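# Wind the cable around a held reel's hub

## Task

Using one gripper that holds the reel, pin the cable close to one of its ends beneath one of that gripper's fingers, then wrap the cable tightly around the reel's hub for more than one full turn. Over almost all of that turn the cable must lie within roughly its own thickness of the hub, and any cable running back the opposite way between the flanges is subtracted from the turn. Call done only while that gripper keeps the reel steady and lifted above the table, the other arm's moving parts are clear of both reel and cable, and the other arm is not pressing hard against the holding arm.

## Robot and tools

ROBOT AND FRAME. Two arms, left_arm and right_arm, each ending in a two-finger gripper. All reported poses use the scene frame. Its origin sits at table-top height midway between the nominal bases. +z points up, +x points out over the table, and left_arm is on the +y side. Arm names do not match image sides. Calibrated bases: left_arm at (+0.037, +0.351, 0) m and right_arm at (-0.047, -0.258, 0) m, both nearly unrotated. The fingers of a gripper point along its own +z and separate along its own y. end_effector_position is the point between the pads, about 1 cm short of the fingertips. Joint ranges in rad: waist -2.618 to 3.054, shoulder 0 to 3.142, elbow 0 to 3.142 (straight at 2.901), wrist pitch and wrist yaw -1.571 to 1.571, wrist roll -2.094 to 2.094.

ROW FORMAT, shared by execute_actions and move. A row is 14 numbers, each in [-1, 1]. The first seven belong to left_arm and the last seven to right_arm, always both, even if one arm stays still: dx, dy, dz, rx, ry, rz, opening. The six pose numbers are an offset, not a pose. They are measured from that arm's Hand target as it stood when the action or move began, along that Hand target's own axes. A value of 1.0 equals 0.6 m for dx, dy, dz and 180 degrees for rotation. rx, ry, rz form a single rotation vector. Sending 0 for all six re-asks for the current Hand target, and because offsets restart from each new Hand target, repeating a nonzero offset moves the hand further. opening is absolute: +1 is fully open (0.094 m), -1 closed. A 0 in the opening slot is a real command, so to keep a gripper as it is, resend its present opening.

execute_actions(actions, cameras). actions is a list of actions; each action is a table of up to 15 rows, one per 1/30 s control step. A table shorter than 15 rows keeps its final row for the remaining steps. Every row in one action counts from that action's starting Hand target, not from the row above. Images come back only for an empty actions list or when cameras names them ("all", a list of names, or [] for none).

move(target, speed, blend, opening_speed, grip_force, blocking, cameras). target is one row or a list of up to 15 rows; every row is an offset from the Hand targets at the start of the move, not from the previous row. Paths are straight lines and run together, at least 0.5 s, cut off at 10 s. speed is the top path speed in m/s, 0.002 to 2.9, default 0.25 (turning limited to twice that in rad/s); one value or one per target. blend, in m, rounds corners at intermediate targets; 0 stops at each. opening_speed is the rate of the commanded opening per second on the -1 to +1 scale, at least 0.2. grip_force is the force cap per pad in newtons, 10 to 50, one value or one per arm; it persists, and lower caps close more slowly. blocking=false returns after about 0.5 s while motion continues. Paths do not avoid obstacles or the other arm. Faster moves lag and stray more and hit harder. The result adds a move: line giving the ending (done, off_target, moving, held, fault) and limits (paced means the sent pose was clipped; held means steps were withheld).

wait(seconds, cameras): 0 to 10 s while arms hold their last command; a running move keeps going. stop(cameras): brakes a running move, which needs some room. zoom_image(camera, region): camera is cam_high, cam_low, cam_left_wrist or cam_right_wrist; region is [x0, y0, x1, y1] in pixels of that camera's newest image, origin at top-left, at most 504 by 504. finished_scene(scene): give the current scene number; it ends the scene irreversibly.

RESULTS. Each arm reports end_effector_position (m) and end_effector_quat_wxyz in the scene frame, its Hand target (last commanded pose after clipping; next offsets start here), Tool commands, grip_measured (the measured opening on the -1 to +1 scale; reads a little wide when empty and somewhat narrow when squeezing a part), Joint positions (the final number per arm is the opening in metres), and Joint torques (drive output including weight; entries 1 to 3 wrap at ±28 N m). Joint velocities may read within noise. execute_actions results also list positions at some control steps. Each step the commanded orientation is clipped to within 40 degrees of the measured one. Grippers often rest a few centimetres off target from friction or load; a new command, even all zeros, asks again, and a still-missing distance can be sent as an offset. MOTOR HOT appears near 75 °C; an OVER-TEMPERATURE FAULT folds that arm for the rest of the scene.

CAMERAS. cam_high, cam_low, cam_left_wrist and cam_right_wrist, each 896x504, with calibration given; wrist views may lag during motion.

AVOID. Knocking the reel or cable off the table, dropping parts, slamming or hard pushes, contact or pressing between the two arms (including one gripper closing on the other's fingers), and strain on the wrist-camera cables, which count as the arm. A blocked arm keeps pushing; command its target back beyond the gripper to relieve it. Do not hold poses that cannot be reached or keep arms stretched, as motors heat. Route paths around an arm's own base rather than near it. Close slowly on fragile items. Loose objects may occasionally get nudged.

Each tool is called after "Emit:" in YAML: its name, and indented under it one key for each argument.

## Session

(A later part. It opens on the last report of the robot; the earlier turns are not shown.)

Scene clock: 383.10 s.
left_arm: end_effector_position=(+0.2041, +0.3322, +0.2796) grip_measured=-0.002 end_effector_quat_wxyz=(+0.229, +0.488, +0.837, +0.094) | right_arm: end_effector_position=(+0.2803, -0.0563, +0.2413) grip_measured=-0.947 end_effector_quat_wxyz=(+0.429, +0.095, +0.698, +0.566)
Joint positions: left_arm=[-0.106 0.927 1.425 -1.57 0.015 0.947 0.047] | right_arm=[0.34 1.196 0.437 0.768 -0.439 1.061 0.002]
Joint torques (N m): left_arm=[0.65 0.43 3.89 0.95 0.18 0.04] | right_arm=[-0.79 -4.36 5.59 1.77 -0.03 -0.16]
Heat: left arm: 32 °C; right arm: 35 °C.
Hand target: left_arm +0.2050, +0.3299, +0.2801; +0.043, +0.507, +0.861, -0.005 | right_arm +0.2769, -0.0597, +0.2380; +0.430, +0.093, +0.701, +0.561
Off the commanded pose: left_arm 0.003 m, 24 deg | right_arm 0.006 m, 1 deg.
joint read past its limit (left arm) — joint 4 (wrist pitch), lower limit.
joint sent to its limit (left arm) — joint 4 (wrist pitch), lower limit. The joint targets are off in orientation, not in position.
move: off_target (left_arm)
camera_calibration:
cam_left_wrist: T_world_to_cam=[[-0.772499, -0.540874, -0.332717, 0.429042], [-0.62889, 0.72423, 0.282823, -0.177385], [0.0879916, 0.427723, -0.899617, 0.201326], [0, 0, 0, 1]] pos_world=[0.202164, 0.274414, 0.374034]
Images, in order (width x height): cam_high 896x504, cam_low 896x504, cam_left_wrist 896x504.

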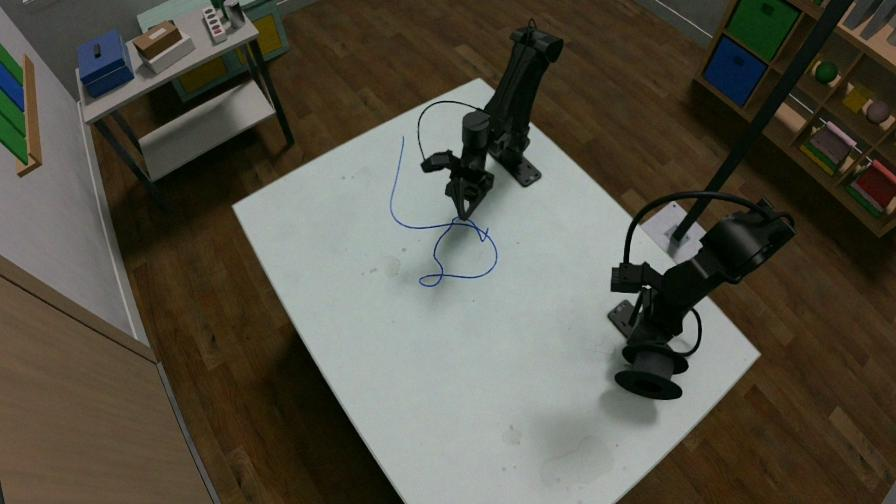

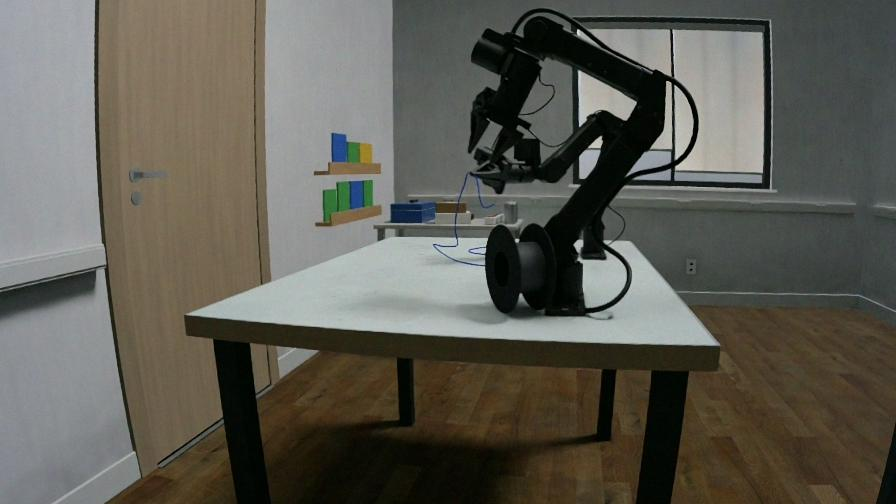

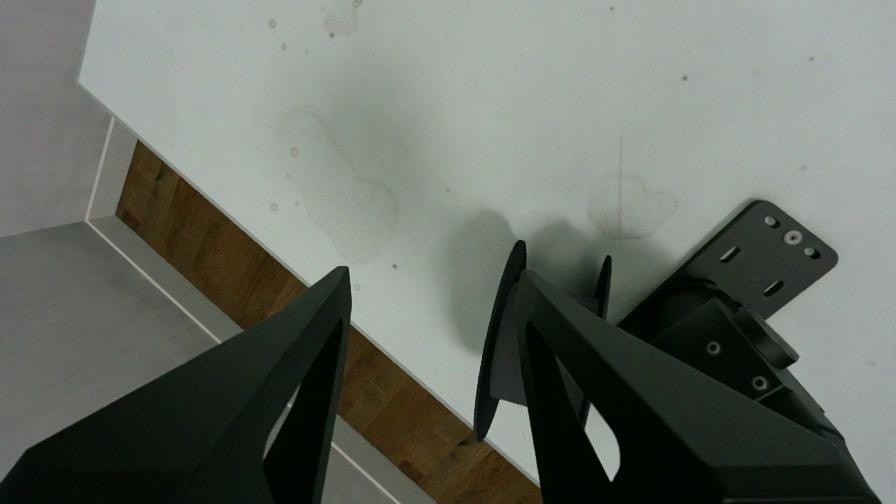

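Emit:
move:
  target: [0.1043,0.0113,0.126,0,0,0,0.3,0,0,0,0,0,0,-1]
  speed: 0.12
  cameras: ["cam_left_wrist","cam_low"]

Scene clock: 387.97 s.
left_arm: end_effector_position=(+0.1854, +0.3828, +0.1994) grip_measured=+0.298 end_effector_quat_wxyz=(+0.090, +0.502, +0.859, +0.050) | right_arm: end_effector_position=(+0.2803, -0.0563, +0.2413) grip_measured=-0.947 end_effector_quat_wxyz=(+0.429, +0.095, +0.698, +0.566)
Joint positions: left_arm=[0.27 0.983 1.179 -1.569 0.059 1.325 0.061] | right_arm=[0.34 1.196 0.437 0.768 -0.439 1.061 0.002]
Joint torques (N m): left_arm=[0.61 -0.7 4.46 0.52 0.05 0] | right_arm=[-0.77 -4.25 5.78 1.75 -0.06 -0.12]
Heat: left arm: 31 °C; right arm: 35 °C.
Hand target: left_arm +0.1860, +0.3839, +0.2002; +0.043, +0.507, +0.861, -0.005 | right_arm +0.2769, -0.0597, +0.2380; +0.430, +0.093, +0.701, +0.561
Off the commanded pose: left_arm 0.001 m, 8 deg | right_arm 0.006 m, 1 deg.
joint read past its limit (left arm) — joint 4 (wrist pitch), lower limit.
joint sent to its limit (left arm) — joint 4 (wrist pitch), lower limit. The joint targets are off in orientation, not in position.
move: off_target (left_arm)
camera_calibration:
cam_left_wrist: T_world_to_cam=[[-0.838663, -0.528394, -0.132076, 0.382803], [-0.517466, 0.697364, 0.495896, -0.255903], [-0.169923, 0.484234, -0.858279, 0.127177], [0, 0, 0, 1]] pos_world=[0.210232, 0.319145, 0.286613]
Images, in order (width x height): cam_low 896x504, cam_left_wrist 896x504.

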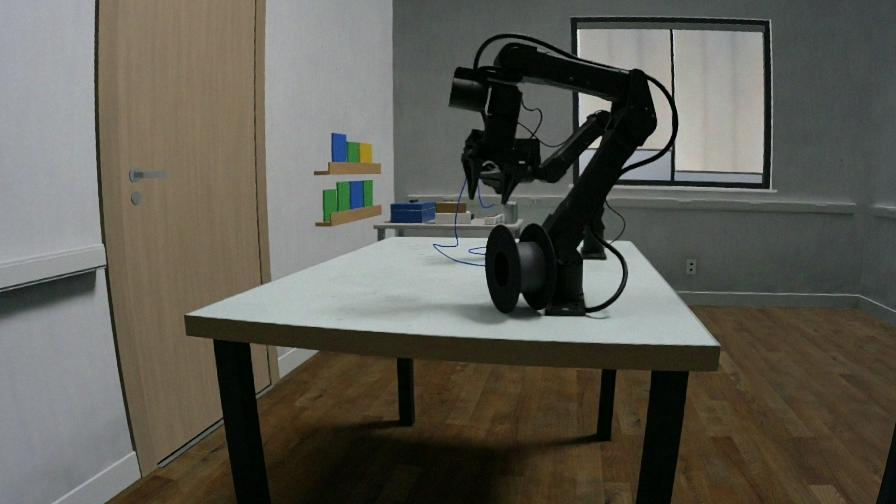

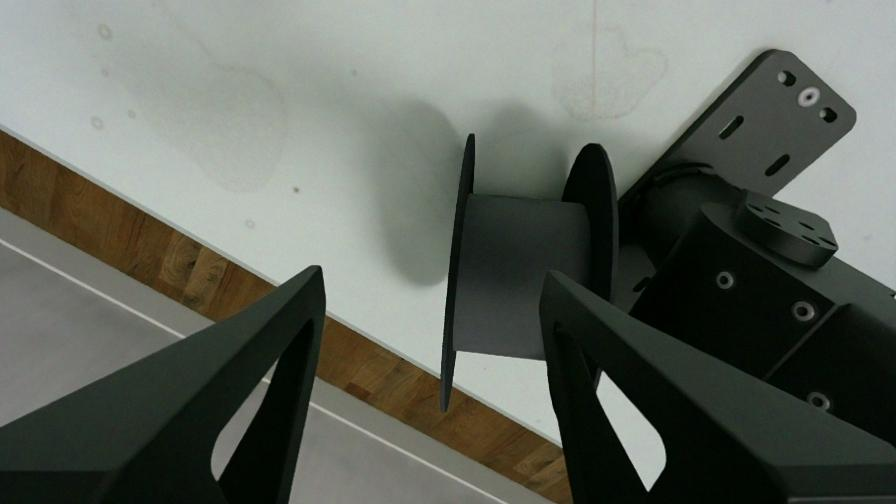

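Emit:
move:
  target: [0.0742,-0.0043,0.1128,0,0,0,0.3,0,0,0,0,0,0,-1]
  speed: 0.1
  cameras: ["cam_left_wrist","cam_low"]

Scene clock: 390.43 s.
left_arm: end_effector_position=(+0.1644, +0.4198, +0.1293) grip_measured=+0.298 end_effector_quat_wxyz=(+0.032, +0.506, +0.862, -0.002) | right_arm: end_effector_position=(+0.2803, -0.0563, +0.2413) grip_measured=-0.947 end_effector_quat_wxyz=(+0.429, +0.095, +0.698, +0.566)
Joint positions: left_arm=[0.558 1.046 0.935 -1.434 0.059 1.623 0.061] | right_arm=[0.34 1.196 0.437 0.768 -0.439 1.061 0.002]
Joint torques (N m): left_arm=[0.62 -1.39 4.75 0.22 0.22 0.07] | right_arm=[-0.7 -4.16 5.89 1.75 -0.08 -0.14]
Heat: left arm: 31 °C; right arm: 35 °C.
Hand target: left_arm +0.1670, +0.4180, +0.1291; +0.043, +0.507, +0.861, -0.005 | right_arm +0.2769, -0.0597, +0.2380; +0.430, +0.093, +0.701, +0.561
Off the commanded pose: left_arm 0.003 m, 1 deg | right_arm 0.006 m, 1 deg.
move: done
camera_calibration:
cam_left_wrist: T_world_to_cam=[[-0.851746, -0.523765, 0.0141246, 0.356805], [-0.432322, 0.717761, 0.545818, -0.286895], [-0.296018, 0.458792, -0.837785, 0.0742895], [0, 0, 0, 1]] pos_world=[0.201868, 0.358721, 0.213791]
Images, in order (width x height): cam_low 896x504, cam_left_wrist 896x504.

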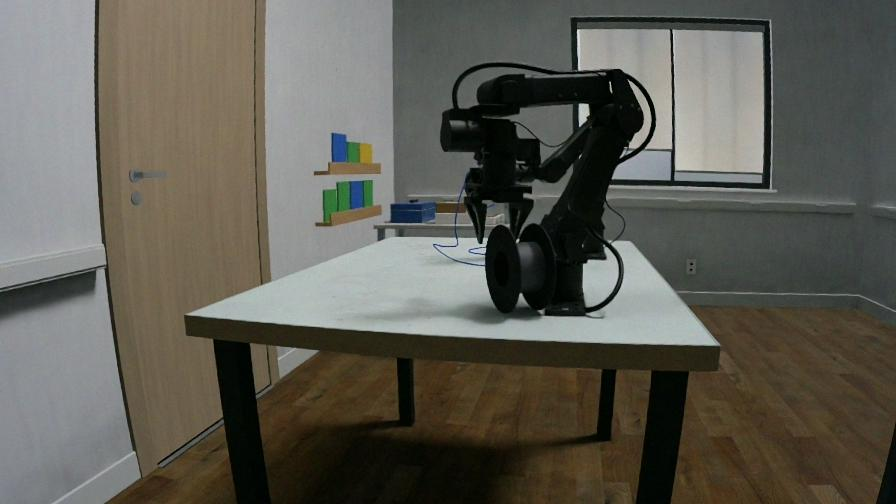

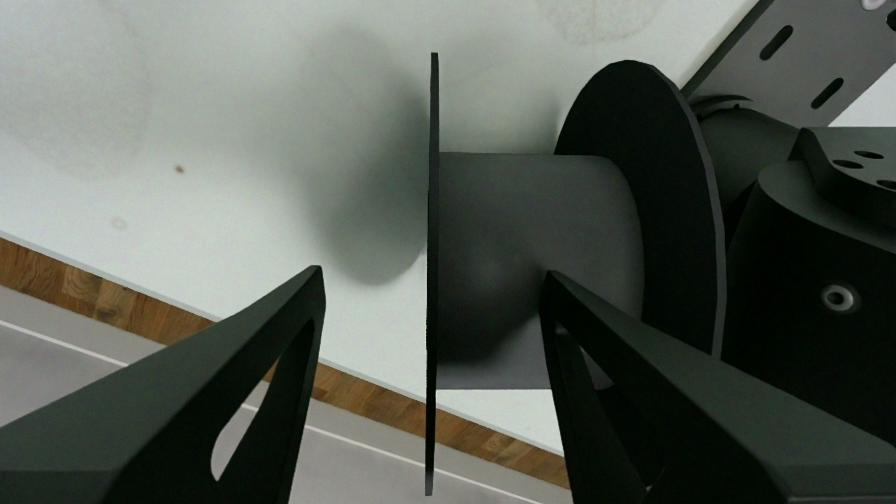

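Emit:
move:
  target:
    - [0,0,-0.012,0,0,0,0.3,0,0,0,0,0,0,-1]
    - [0,0,-0.012,0,0,0,-1,0,0,0,0,0,0,-1]
  speed: 0.06
  opening_speed: 1.0
  cameras: ["cam_left_wrist","cam_low"]

Scene clock: 393.30 s.
left_arm: end_effector_position=(+0.1629, +0.4194, +0.1293) grip_measured=-0.962 end_effector_quat_wxyz=(+0.031, +0.507, +0.861, -0.005) | right_arm: end_effector_position=(+0.2803, -0.0563, +0.2413) grip_measured=-0.947 end_effector_quat_wxyz=(+0.429, +0.095, +0.698, +0.566)
Joint positions: left_arm=[0.563 1.046 0.935 -1.44 0.06 1.629 0.002] | right_arm=[0.34 1.196 0.437 0.768 -0.439 1.061 0.002]
Joint torques (N m): left_arm=[0.65 -1.16 6.94 0.03 0.23 0.06] | right_arm=[-0.75 -4.3 5.65 1.75 -0.05 -0.15]
Heat: left arm: 31 °C; right arm: 35 °C.
Hand target: left_arm +0.1664, +0.4183, +0.1363; +0.043, +0.507, +0.861, -0.005 | right_arm +0.2769, -0.0597, +0.2380; +0.430, +0.093, +0.701, +0.561
Off the commanded pose: left_arm 0.008 m, 1 deg | right_arm 0.006 m, 1 deg.
move: done
camera_calibration:
cam_left_wrist: T_world_to_cam=[[-0.852893, -0.521706, 0.0199043, 0.353915], [-0.428151, 0.720748, 0.545169, -0.289033], [-0.298764, 0.456449, -0.83809, 0.07548], [0, 0, 0, 1]] pos_world=[0.200653, 0.358506, 0.213786]
Images, in order (width x height): cam_low 896x504, cam_left_wrist 896x504.

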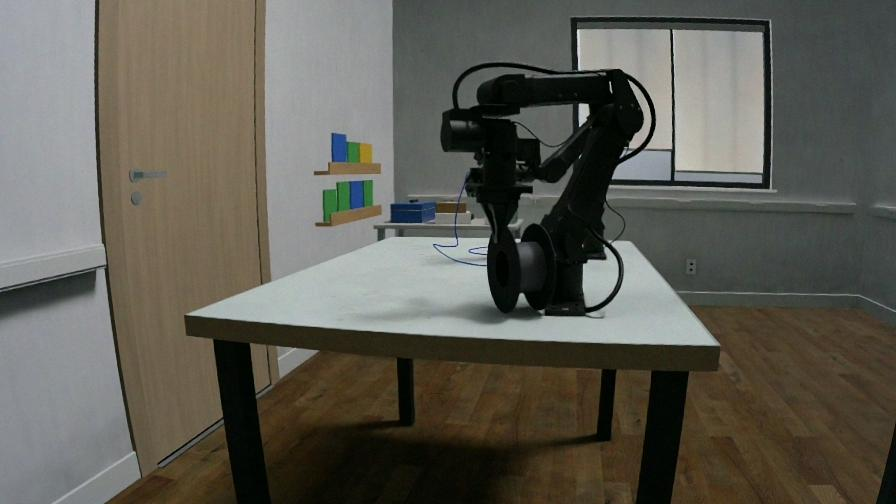

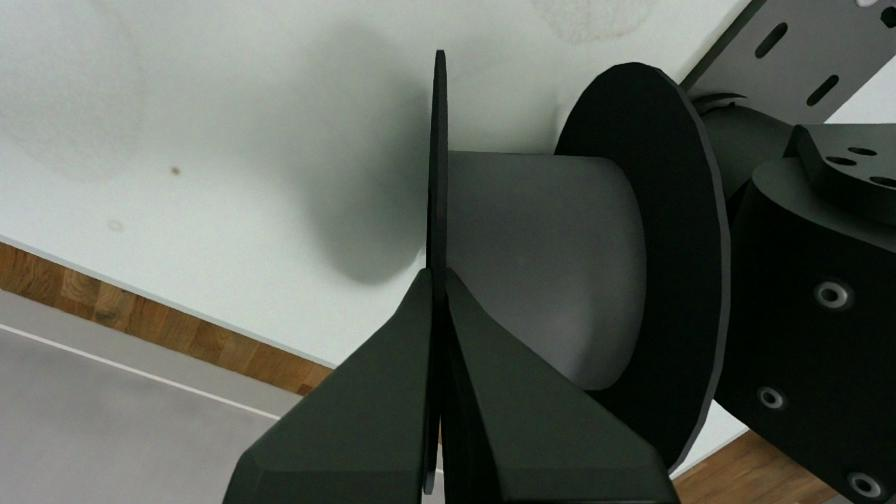

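Emit:
move:
  target: [0,0,-0.13,0,0,0,-1,0,0,0,0,0,0,-1]
  speed: 0.1
  cameras: ["cam_left_wrist","cam_low"]

Scene clock: 394.80 s.
left_arm: end_effector_position=(+0.1596, +0.4208, +0.2033) grip_measured=-0.963 end_effector_quat_wxyz=(+0.088, +0.500, +0.854, +0.111) | right_arm: end_effector_position=(+0.2803, -0.0563, +0.2413) grip_measured=-0.947 end_effector_quat_wxyz=(+0.429, +0.095, +0.698, +0.566)
Joint positions: left_arm=[0.582 0.877 1.143 -1.559 0.059 1.635 0.002] | right_arm=[0.34 1.196 0.437 0.768 -0.439 1.061 0.002]
Joint torques (N m): left_arm=[0.08 -0.2 7.08 0.55 0.04 -0.07] | right_arm=[-0.72 -4.11 5.68 1.79 -0.07 -0.09]
Heat: left arm: 31 °C; right arm: 35 °C.
Hand target: left_arm +0.1611, +0.4224, +0.2140; +0.043, +0.507, +0.861, -0.005 | right_arm +0.2769, -0.0597, +0.2380; +0.430, +0.093, +0.701, +0.561
Off the commanded pose: left_arm 0.011 m, 14 deg | right_arm 0.006 m, 1 deg.
joint sent to its limit (left arm) — joint 4 (wrist pitch), lower limit. The joint targets are off in orientation, not in position.
move: off_target (left_arm)
camera_calibration:
cam_left_wrist: T_world_to_cam=[[-0.822178, -0.517496, -0.237111, 0.395824], [-0.555061, 0.636484, 0.535533, -0.274101], [-0.126219, 0.571914, -0.810545, 0.0541345], [0, 0, 0, 1]] pos_world=[0.180128, 0.348338, 0.284523]
Images, in order (width x height): cam_low 896x504, cam_left_wrist 896x504.

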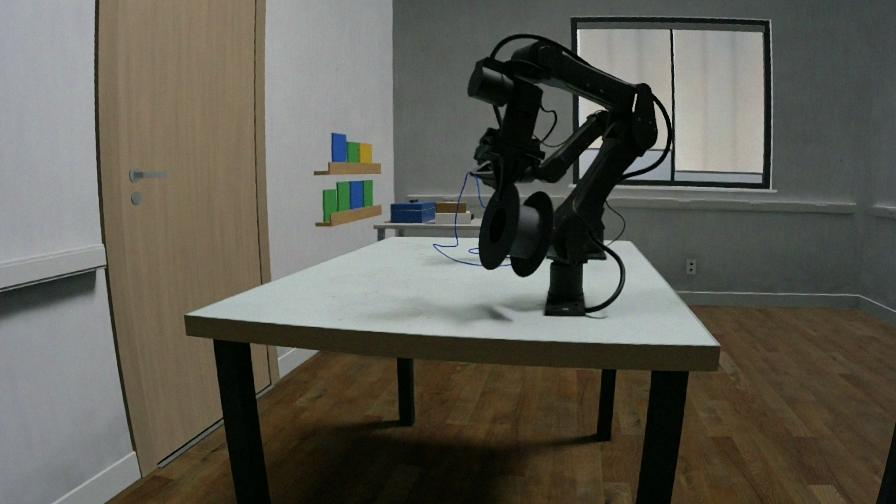

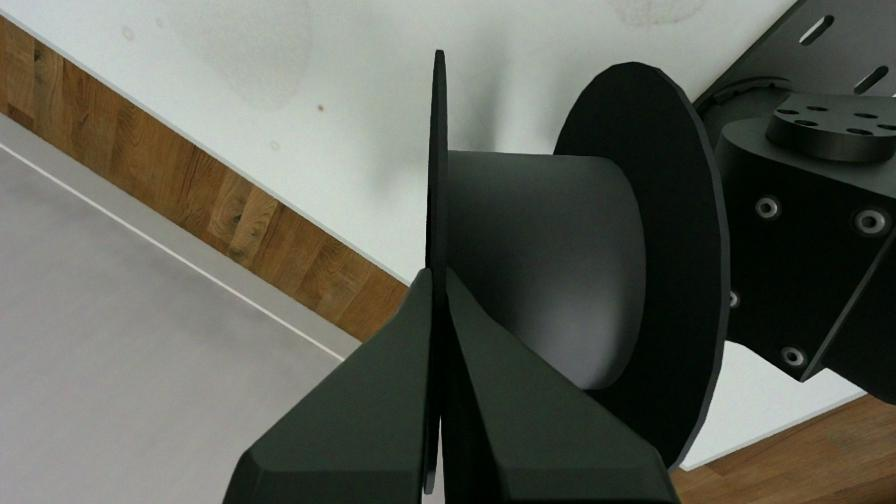

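Emit:
move:
  target:
    - [-0.0418,0.1357,-0.0755,0,0,0,-1,0,0,0,0,0,0,-1]
    - [-0.3297,0.0923,-0.1145,0,0,0,-1,0,0,0,0,0,0,-1]
  speed: 0.15
  blend: [0.02,0]
  cameras: ["cam_left_wrist","cam_low"]

Scene clock: 402.40 s.
left_arm: end_effector_position=(+0.2953, +0.2823, +0.2850) grip_measured=-0.963 end_effector_quat_wxyz=(+0.174, +0.499, +0.848, +0.034) | right_arm: end_effector_position=(+0.2803, -0.0563, +0.2413) grip_measured=-0.947 end_effector_quat_wxyz=(+0.429, +0.095, +0.698, +0.566)
Joint positions: left_arm=[-0.245 1.385 1.741 -1.571 0.034 0.815 0.002] | right_arm=[0.34 1.196 0.437 0.768 -0.439 1.061 0.002]
Joint torques (N m): left_arm=[-0.35 -3.99 7.6 0.77 0.02 -0.08] | right_arm=[-0.76 -4.12 5.63 1.69 -0.1 -0.16]
Heat: left arm: 30 °C; right arm: 35 °C.
Hand target: left_arm +0.3000, +0.2803, +0.3000; +0.043, +0.507, +0.861, -0.005 | right_arm +0.2769, -0.0597, +0.2380; +0.430, +0.093, +0.701, +0.561
Off the commanded pose: left_arm 0.016 m, 16 deg | right_arm 0.006 m, 1 deg.
joint read past its limit (left arm) — joint 4 (wrist pitch), lower limit.
joint sent to its limit (left arm) — joint 4 (wrist pitch), lower limit. The joint targets are off in orientation, not in position.
move: off_target (left_arm)
camera_calibration:
cam_left_wrist: T_world_to_cam=[[-0.826571, -0.53242, -0.182509, 0.445037], [-0.561034, 0.753501, 0.34275, -0.130771], [-0.0449666, 0.385701, -0.921528, 0.276819], [0, 0, 0, 1]] pos_world=[0.306935, 0.228713, 0.381141]
Images, in order (width x height): cam_low 896x504, cam_left_wrist 896x504.

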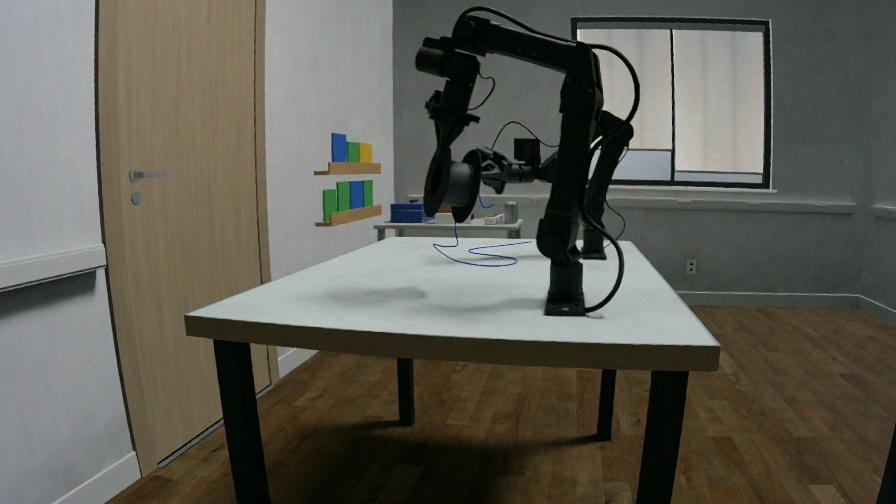

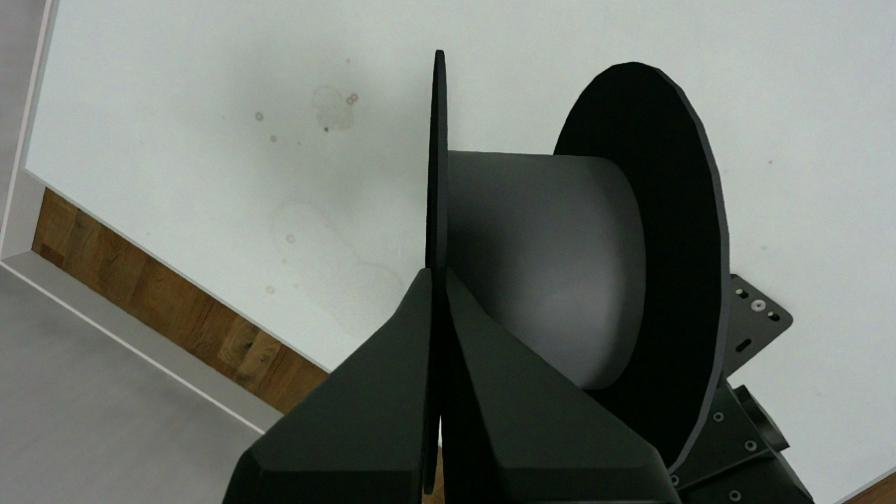

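Emit:
move:
  target: [-0.2952,-0.1638,0.0345,-0.3796,-0.2902,0.3339,-1,0,0,-0.13,0,0,0,-1]
  speed: 0.22
  cameras: ["all"]

Scene clock: 407.77 s.
left_arm: end_effector_position=(+0.2995, +0.0810, +0.2625) grip_measured=-0.963 end_effector_quat_wxyz=(+0.592, +0.706, +0.294, +0.254) | right_arm: end_effector_position=(+0.2244, -0.1129, +0.2440) grip_measured=-0.947 end_effector_quat_wxyz=(+0.430, +0.093, +0.697, +0.566)
Joint positions: left_arm=[-0.834 1.013 0.623 0.219 -0.059 1.571 0.002] | right_arm=[0.102 0.764 0.284 0.492 -0.677 1.061 0.002]
Joint torques (N m): left_arm=[0.31 -2.99 6.93 2.25 0.14 -0.05] | right_arm=[-0.55 -0.83 6 1.64 -0.07 -0.13]
Heat: left arm: 30 °C; right arm: 35 °C.
Hand target: left_arm +0.3011, +0.0770, +0.2901; +0.630, +0.676, +0.280, +0.261 | right_arm +0.2217, -0.1147, +0.2380; +0.430, +0.093, +0.701, +0.561
Off the commanded pose: left_arm 0.028 m, 6 deg | right_arm 0.007 m, 1 deg.
move: off_target (left_arm)
camera_calibration:
cam_left_wrist: T_world_to_cam=[[-0.173123, 0.120835, -0.97746, 0.297375], [0.140997, 0.985264, 0.0968266, -0.133575], [0.974755, -0.121056, -0.187609, -0.122977], [0, 0, 0, 1]] pos_world=[0.190189, 0.0807865, 0.280534]
cam_right_wrist: T_world_to_cam=[[0.379531, -0.395729, -0.836274, 0.0751707], [-0.886359, 0.103562, -0.451268, 0.341387], [0.265186, 0.912509, -0.311454, 0.238066], [0, 0, 0, 1]] pos_world=[0.21093, -0.222845, 0.291066]

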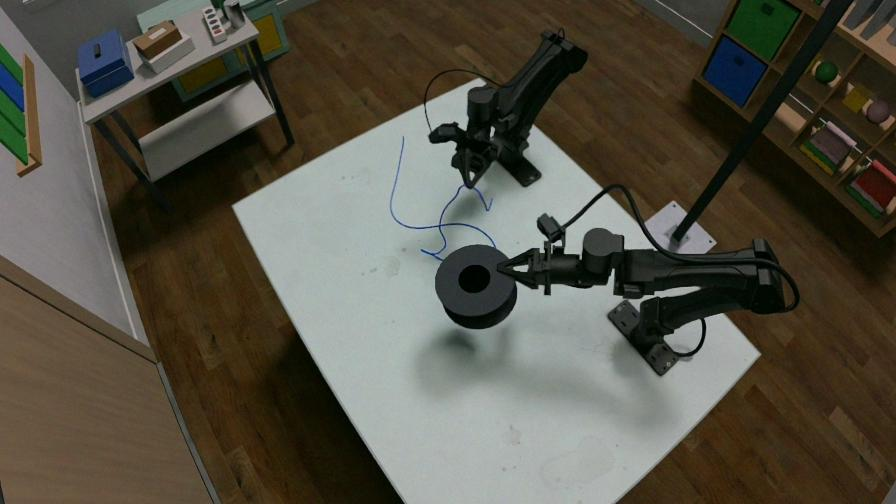

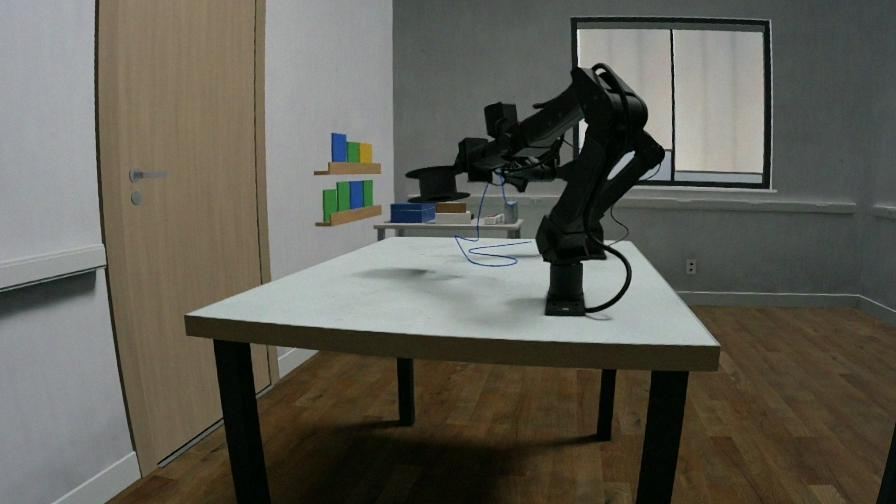

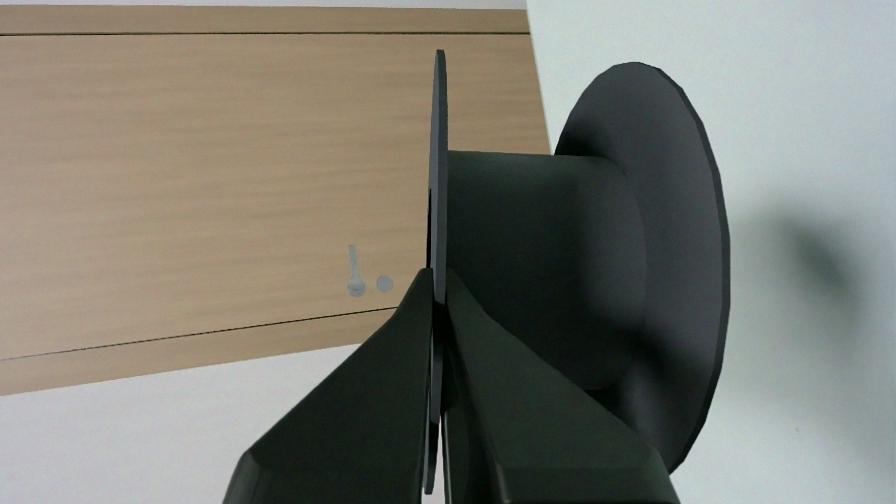

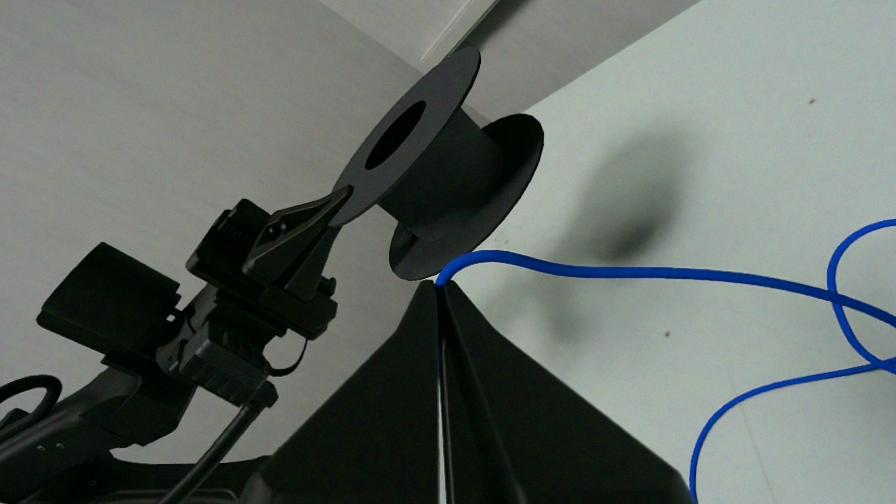

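Emit:
move:
  target: [0,-0.3,0.021,0,0,0,-1,0,0,0,0,0,0,-1]
  speed: 0.15
  cameras: ["cam_low","cam_left_wrist"]

Emit:
zoom_image:
  camera: "cam_low"
  region: [380, 180, 600, 320]

Scene clock: 410.47 s.
left_arm: end_effector_position=(+0.3012, +0.0792, +0.0920) grip_measured=-0.963 end_effector_quat_wxyz=(+0.598, +0.701, +0.289, +0.258) | right_arm: end_effector_position=(+0.2244, -0.1129, +0.2440) grip_measured=-0.947 end_effector_quat_wxyz=(+0.430, +0.093, +0.697, +0.566)
Joint positions: left_arm=[-0.834 1.791 0.195 1.445 -0.059 1.578 0.002] | right_arm=[0.102 0.764 0.284 0.492 -0.677 1.061 0.002]
Joint torques (N m): left_arm=[0.32 -4.12 2 2.38 0.16 -0.12] | right_arm=[-0.7 -1.11 6.06 1.65 -0.08 -0.13]
Heat: left arm: 30 °C; right arm: 35 °C.
Hand target: left_arm +0.3012, +0.0770, +0.1095; +0.630, +0.676, +0.280, +0.261 | right_arm +0.2217, -0.1147, +0.2380; +0.430, +0.093, +0.701, +0.561
Off the commanded pose: left_arm 0.018 m, 5 deg | right_arm 0.007 m, 1 deg.
move: off_target (left_arm)
camera_calibration:
cam_left_wrist: T_world_to_cam=[[-0.155243, 0.112504, -0.981449, 0.126844], [0.140585, 0.985898, 0.0907765, -0.114805], [0.977822, -0.123885, -0.16887, -0.159286], [0, 0, 0, 1]] pos_world=[0.191585, 0.0791826, 0.108014]
Images, in order (width x height): cam_low 896x504, cam_left_wrist 896x504.

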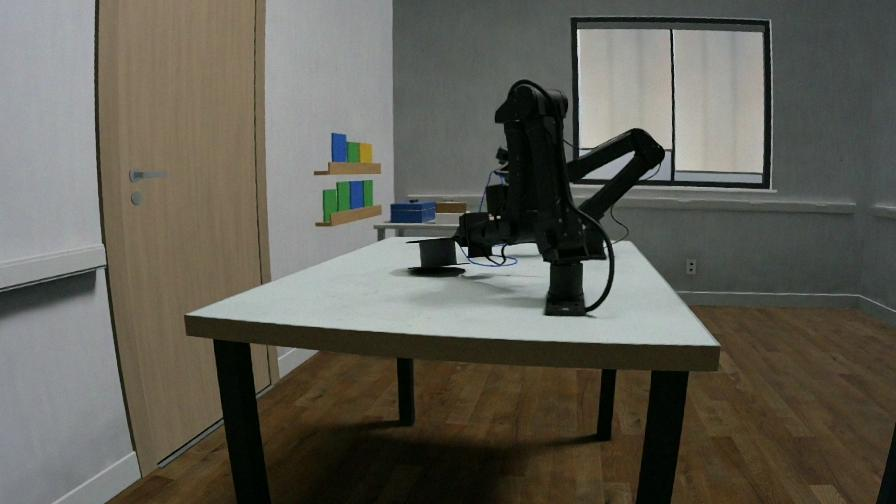

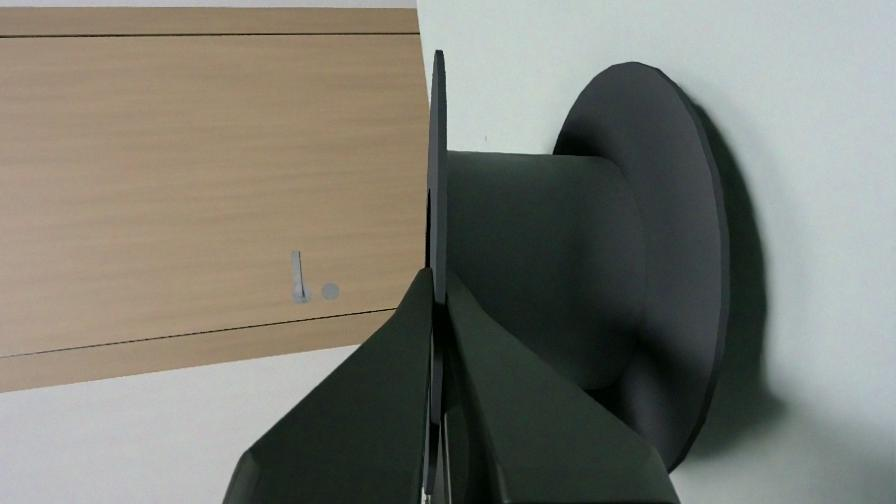

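Scaled by 2.291 from the camera's 896x504 image, which has a finer 1280x720 frame.

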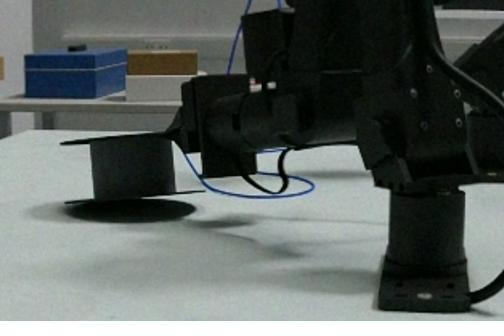

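Emit:
move:
  target: [0,-0.022,0.0015,-0.036,0,0,-1,0,0,0,0,0,0,-1]
  speed: 0.06
  cameras: ["cam_low","cam_left_wrist"]

Emit:
zoom_image:
  camera: "cam_low"
  region: [380, 180, 600, 320]

Scene clock: 412.83 s.
left_arm: end_effector_position=(+0.3033, +0.0769, +0.0881) grip_measured=-0.963 end_effector_quat_wxyz=(+0.595, +0.704, +0.288, +0.259) | right_arm: end_effector_position=(+0.2244, -0.1129, +0.2440) grip_measured=-0.947 end_effector_quat_wxyz=(+0.430, +0.093, +0.697, +0.566)
Joint positions: left_arm=[-0.834 1.818 0.207 1.454 -0.059 1.584 0.002] | right_arm=[0.102 0.764 0.284 0.492 -0.677 1.061 0.002]
Joint torques (N m): left_arm=[0.23 -1.62 1.09 2.7 0.13 -0.2] | right_arm=[-1.01 -1.21 6.12 1.67 -0.03 -0.09]
Heat: left arm: 29 °C; right arm: 35 °C.
Hand target: left_arm +0.3011, +0.0770, +0.0962; +0.667, +0.639, +0.265, +0.276 | right_arm +0.2217, -0.1147, +0.2380; +0.430, +0.093, +0.701, +0.561
Off the commanded pose: left_arm 0.008 m, 12 deg | right_arm 0.007 m, 1 deg.
joint sent to its limit (left arm) — joint 4 (wrist pitch), upper limit. The joint targets are off in orientation, not in position.
move: off_target (left_arm)
camera_calibration:
cam_left_wrist: T_world_to_cam=[[-0.155499, 0.12075, -0.980428, 0.122894], [0.141395, 0.985002, 0.0988875, -0.113406], [0.977664, -0.123251, -0.17024, -0.16216], [0, 0, 0, 1]] pos_world=[0.193683, 0.076879, 0.104097]
Images, in order (width x height): cam_low 896x504, cam_left_wrist 896x504.

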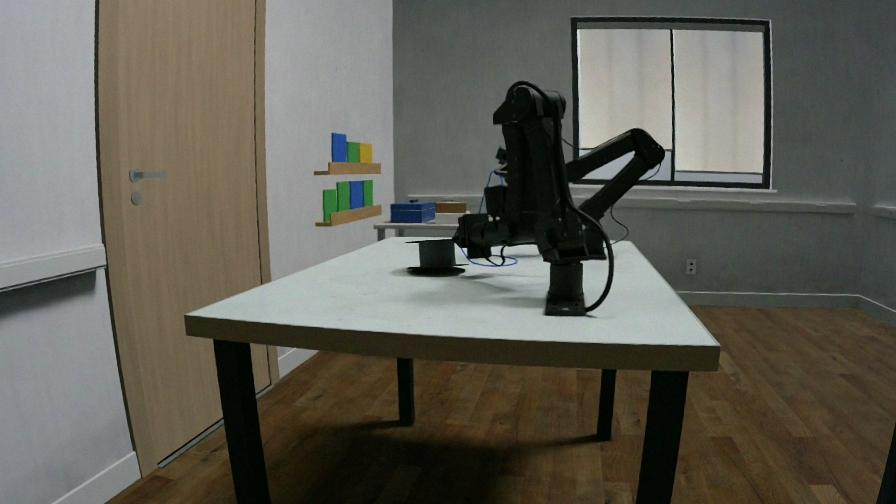

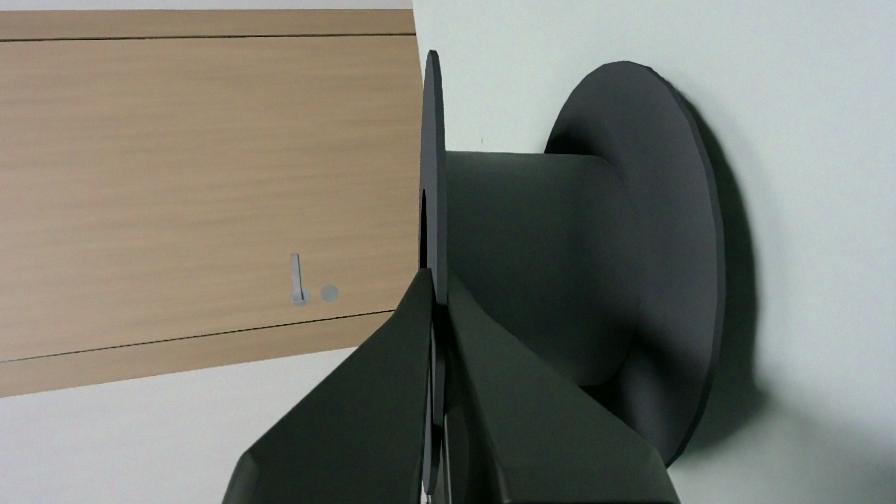

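Scaled by 2.291 from the camera's 896x504 image, which has a finer 1280x720 frame.

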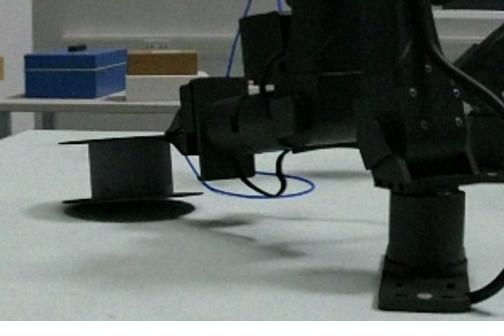

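Emit:
execute_actions:
  actions: []

Scene clock: 415.87 s.
left_arm: end_effector_position=(+0.3033, +0.0769, +0.0881) grip_measured=-0.963 end_effector_quat_wxyz=(+0.595, +0.704, +0.288, +0.259) | right_arm: end_effector_position=(+0.2244, -0.1129, +0.2440) grip_measured=-0.947 end_effector_quat_wxyz=(+0.430, +0.093, +0.697, +0.566)
Joint positions: left_arm=[-0.834 1.818 0.207 1.454 -0.059 1.584 0.002] | right_arm=[0.102 0.764 0.284 0.492 -0.677 1.061 0.002]
Joint velocities: within noise
Joint torques (N m): left_arm=[0.23 -1.63 1.09 2.69 0.13 -0.19] | right_arm=[-0.68 -1.03 6.19 1.66 -0.08 -0.13]
Heat: left arm: 30 °C; right arm: 35 °C.
Hand target: left_arm +0.3011, +0.0770, +0.0962; +0.667, +0.639, +0.265, +0.276 | right_arm +0.2217, -0.1147, +0.2380; +0.430, +0.093, +0.701, +0.561
Tool commands: left_gripper/opening=-1.0 right_gripper/opening=-1.0
Off the commanded pose: left_arm 0.008 m, 12 deg | right_arm 0.007 m, 1 deg.
camera_calibration:
cam_left_wrist: T_world_to_cam=[[-0.155499, 0.12075, -0.980428, 0.122894], [0.141395, 0.985002, 0.0988875, -0.113406], [0.977664, -0.123251, -0.17024, -0.16216], [0, 0, 0, 1]] pos_world=[0.193683, 0.076879, 0.104097]
cam_right_wrist: T_world_to_cam=[[0.379531, -0.395729, -0.836274, 0.0751707], [-0.886359, 0.103562, -0.451268, 0.341387], [0.265186, 0.912509, -0.311454, 0.238066], [0, 0, 0, 1]] pos_world=[0.21093, -0.222845, 0.291066]

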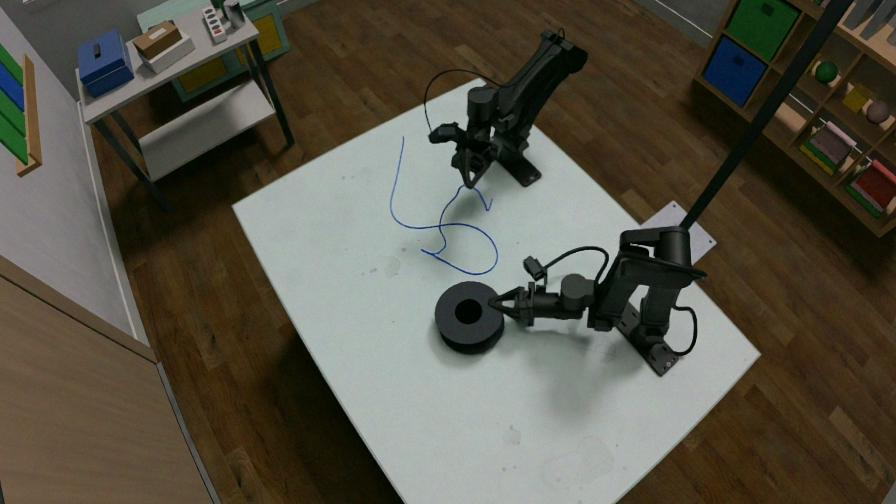

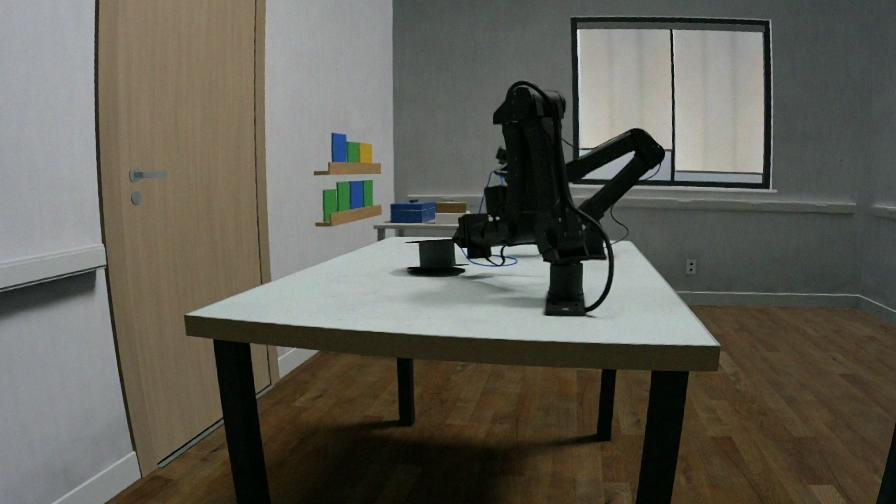

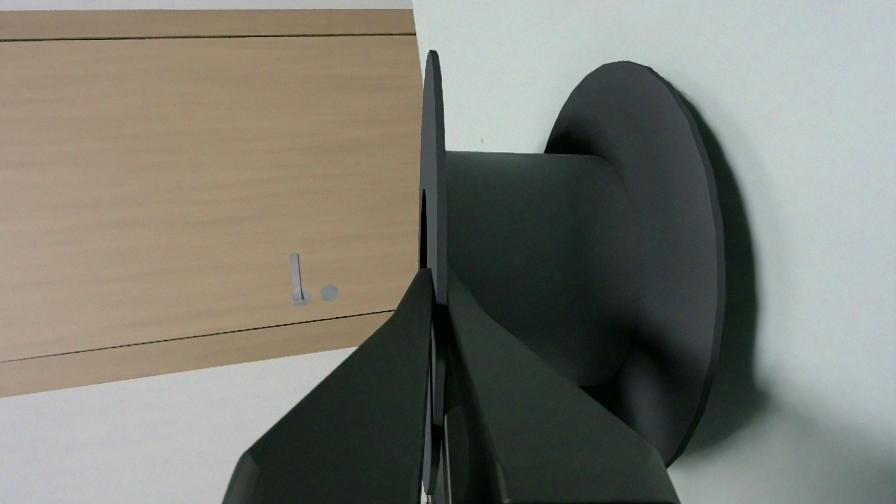

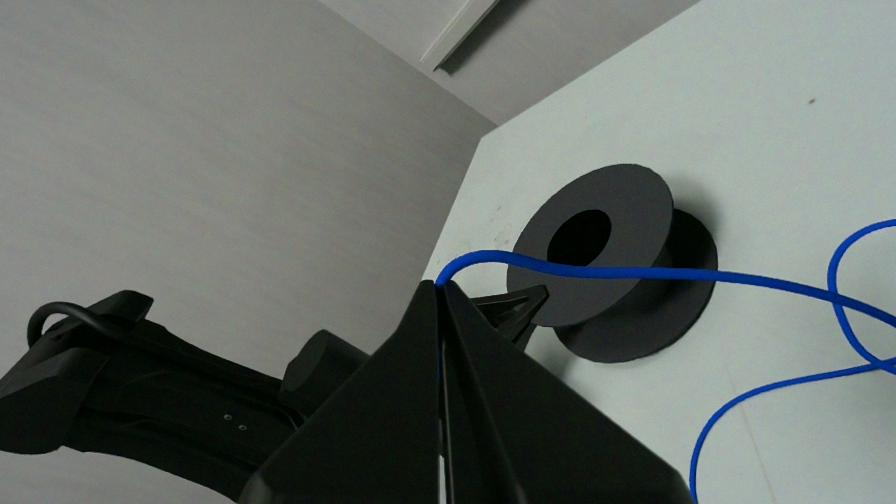

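Emit:
zoom_image:
  camera: "cam_low"
  region: [380, 210, 530, 300]

Emit:
zoom_image:
  camera: "cam_high"
  region: [400, 150, 620, 380]

Scaled by 3.360 from the camera's 896x504 image, which has a finer 1280x720 frame.

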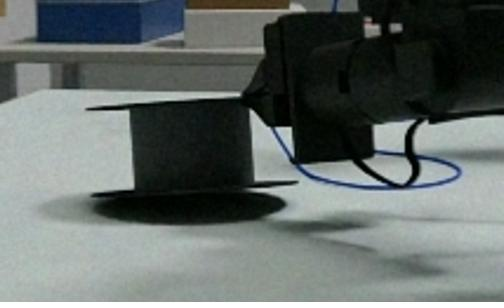

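Scaled by 2.191 from the camera's 896x504 image, which has a finer 1280x720 frame.

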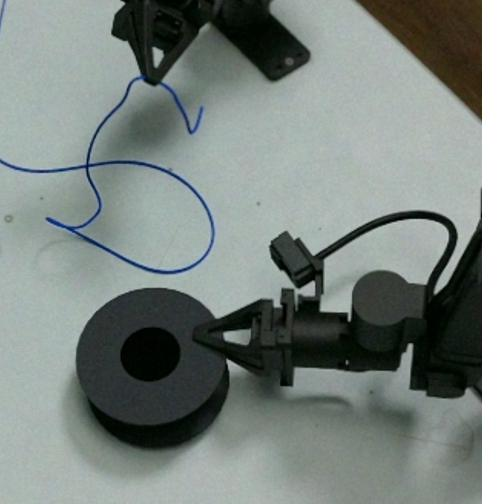

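Emit:
move:
  target: [0,-0.02,0,0,0,0,-1,0,0,0,0,0,0,-1]
  speed: 0.05
  cameras: ["cam_low","cam_left_wrist"]

Emit:
zoom_image:
  camera: "cam_low"
  region: [380, 210, 530, 300]

Scene clock: 421.50 s.
left_arm: end_effector_position=(+0.3065, +0.0734, +0.0861) grip_measured=-0.962 end_effector_quat_wxyz=(+0.595, +0.704, +0.288, +0.259) | right_arm: end_effector_position=(+0.2244, -0.1129, +0.2440) grip_measured=-0.947 end_effector_quat_wxyz=(+0.430, +0.093, +0.697, +0.566)
Joint positions: left_arm=[-0.834 1.84 0.226 1.455 -0.059 1.584 0.002] | right_arm=[0.102 0.764 0.284 0.492 -0.677 1.061 0.002]
Joint torques (N m): left_arm=[0.16 -0.75 0.13 2.66 0.12 -0.22] | right_arm=[-0.65 -0.91 6.19 1.72 -0.11 -0.15]
Heat: left arm: 32 °C; right arm: 34 °C.
Hand target: left_arm +0.3015, +0.0767, +0.0842; +0.667, +0.639, +0.265, +0.276 | right_arm +0.2217, -0.1147, +0.2380; +0.430, +0.093, +0.701, +0.561
Off the commanded pose: left_arm 0.006 m, 12 deg | right_arm 0.007 m, 1 deg.
joint sent to its limit (left arm) — joint 4 (wrist pitch), upper limit. The joint targets are off in orientation, not in position.
move: off_target (left_arm)
camera_calibration:
cam_left_wrist: T_world_to_cam=[[-0.156303, 0.122189, -0.980122, 0.121995], [0.141546, 0.984847, 0.100206, -0.110291], [0.977514, -0.12307, -0.17123, -0.166037], [0, 0, 0, 1]] pos_world=[0.196983, 0.0732786, 0.102191]
Images, in order (width x height): cam_low 896x504, cam_left_wrist 896x504.

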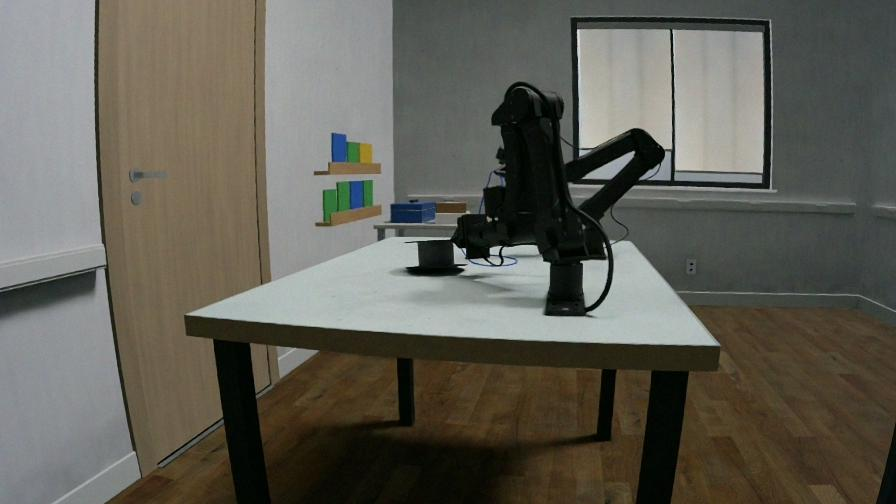

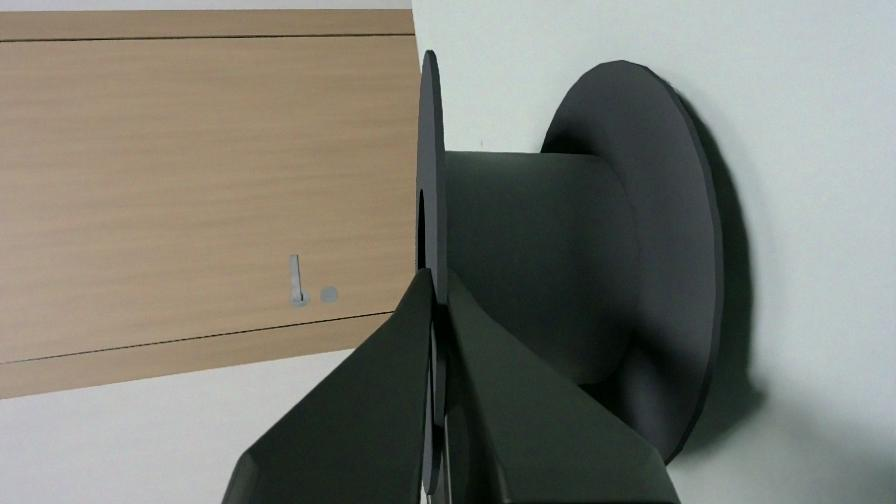

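Scaled by 3.360 from the camera's 896x504 image, which has a finer 1280x720 frame.

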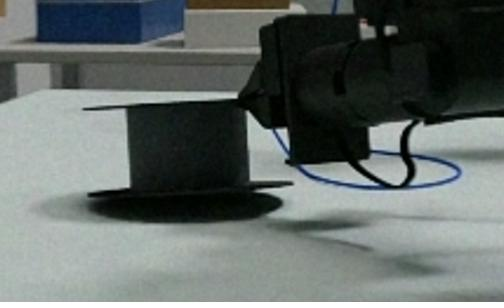

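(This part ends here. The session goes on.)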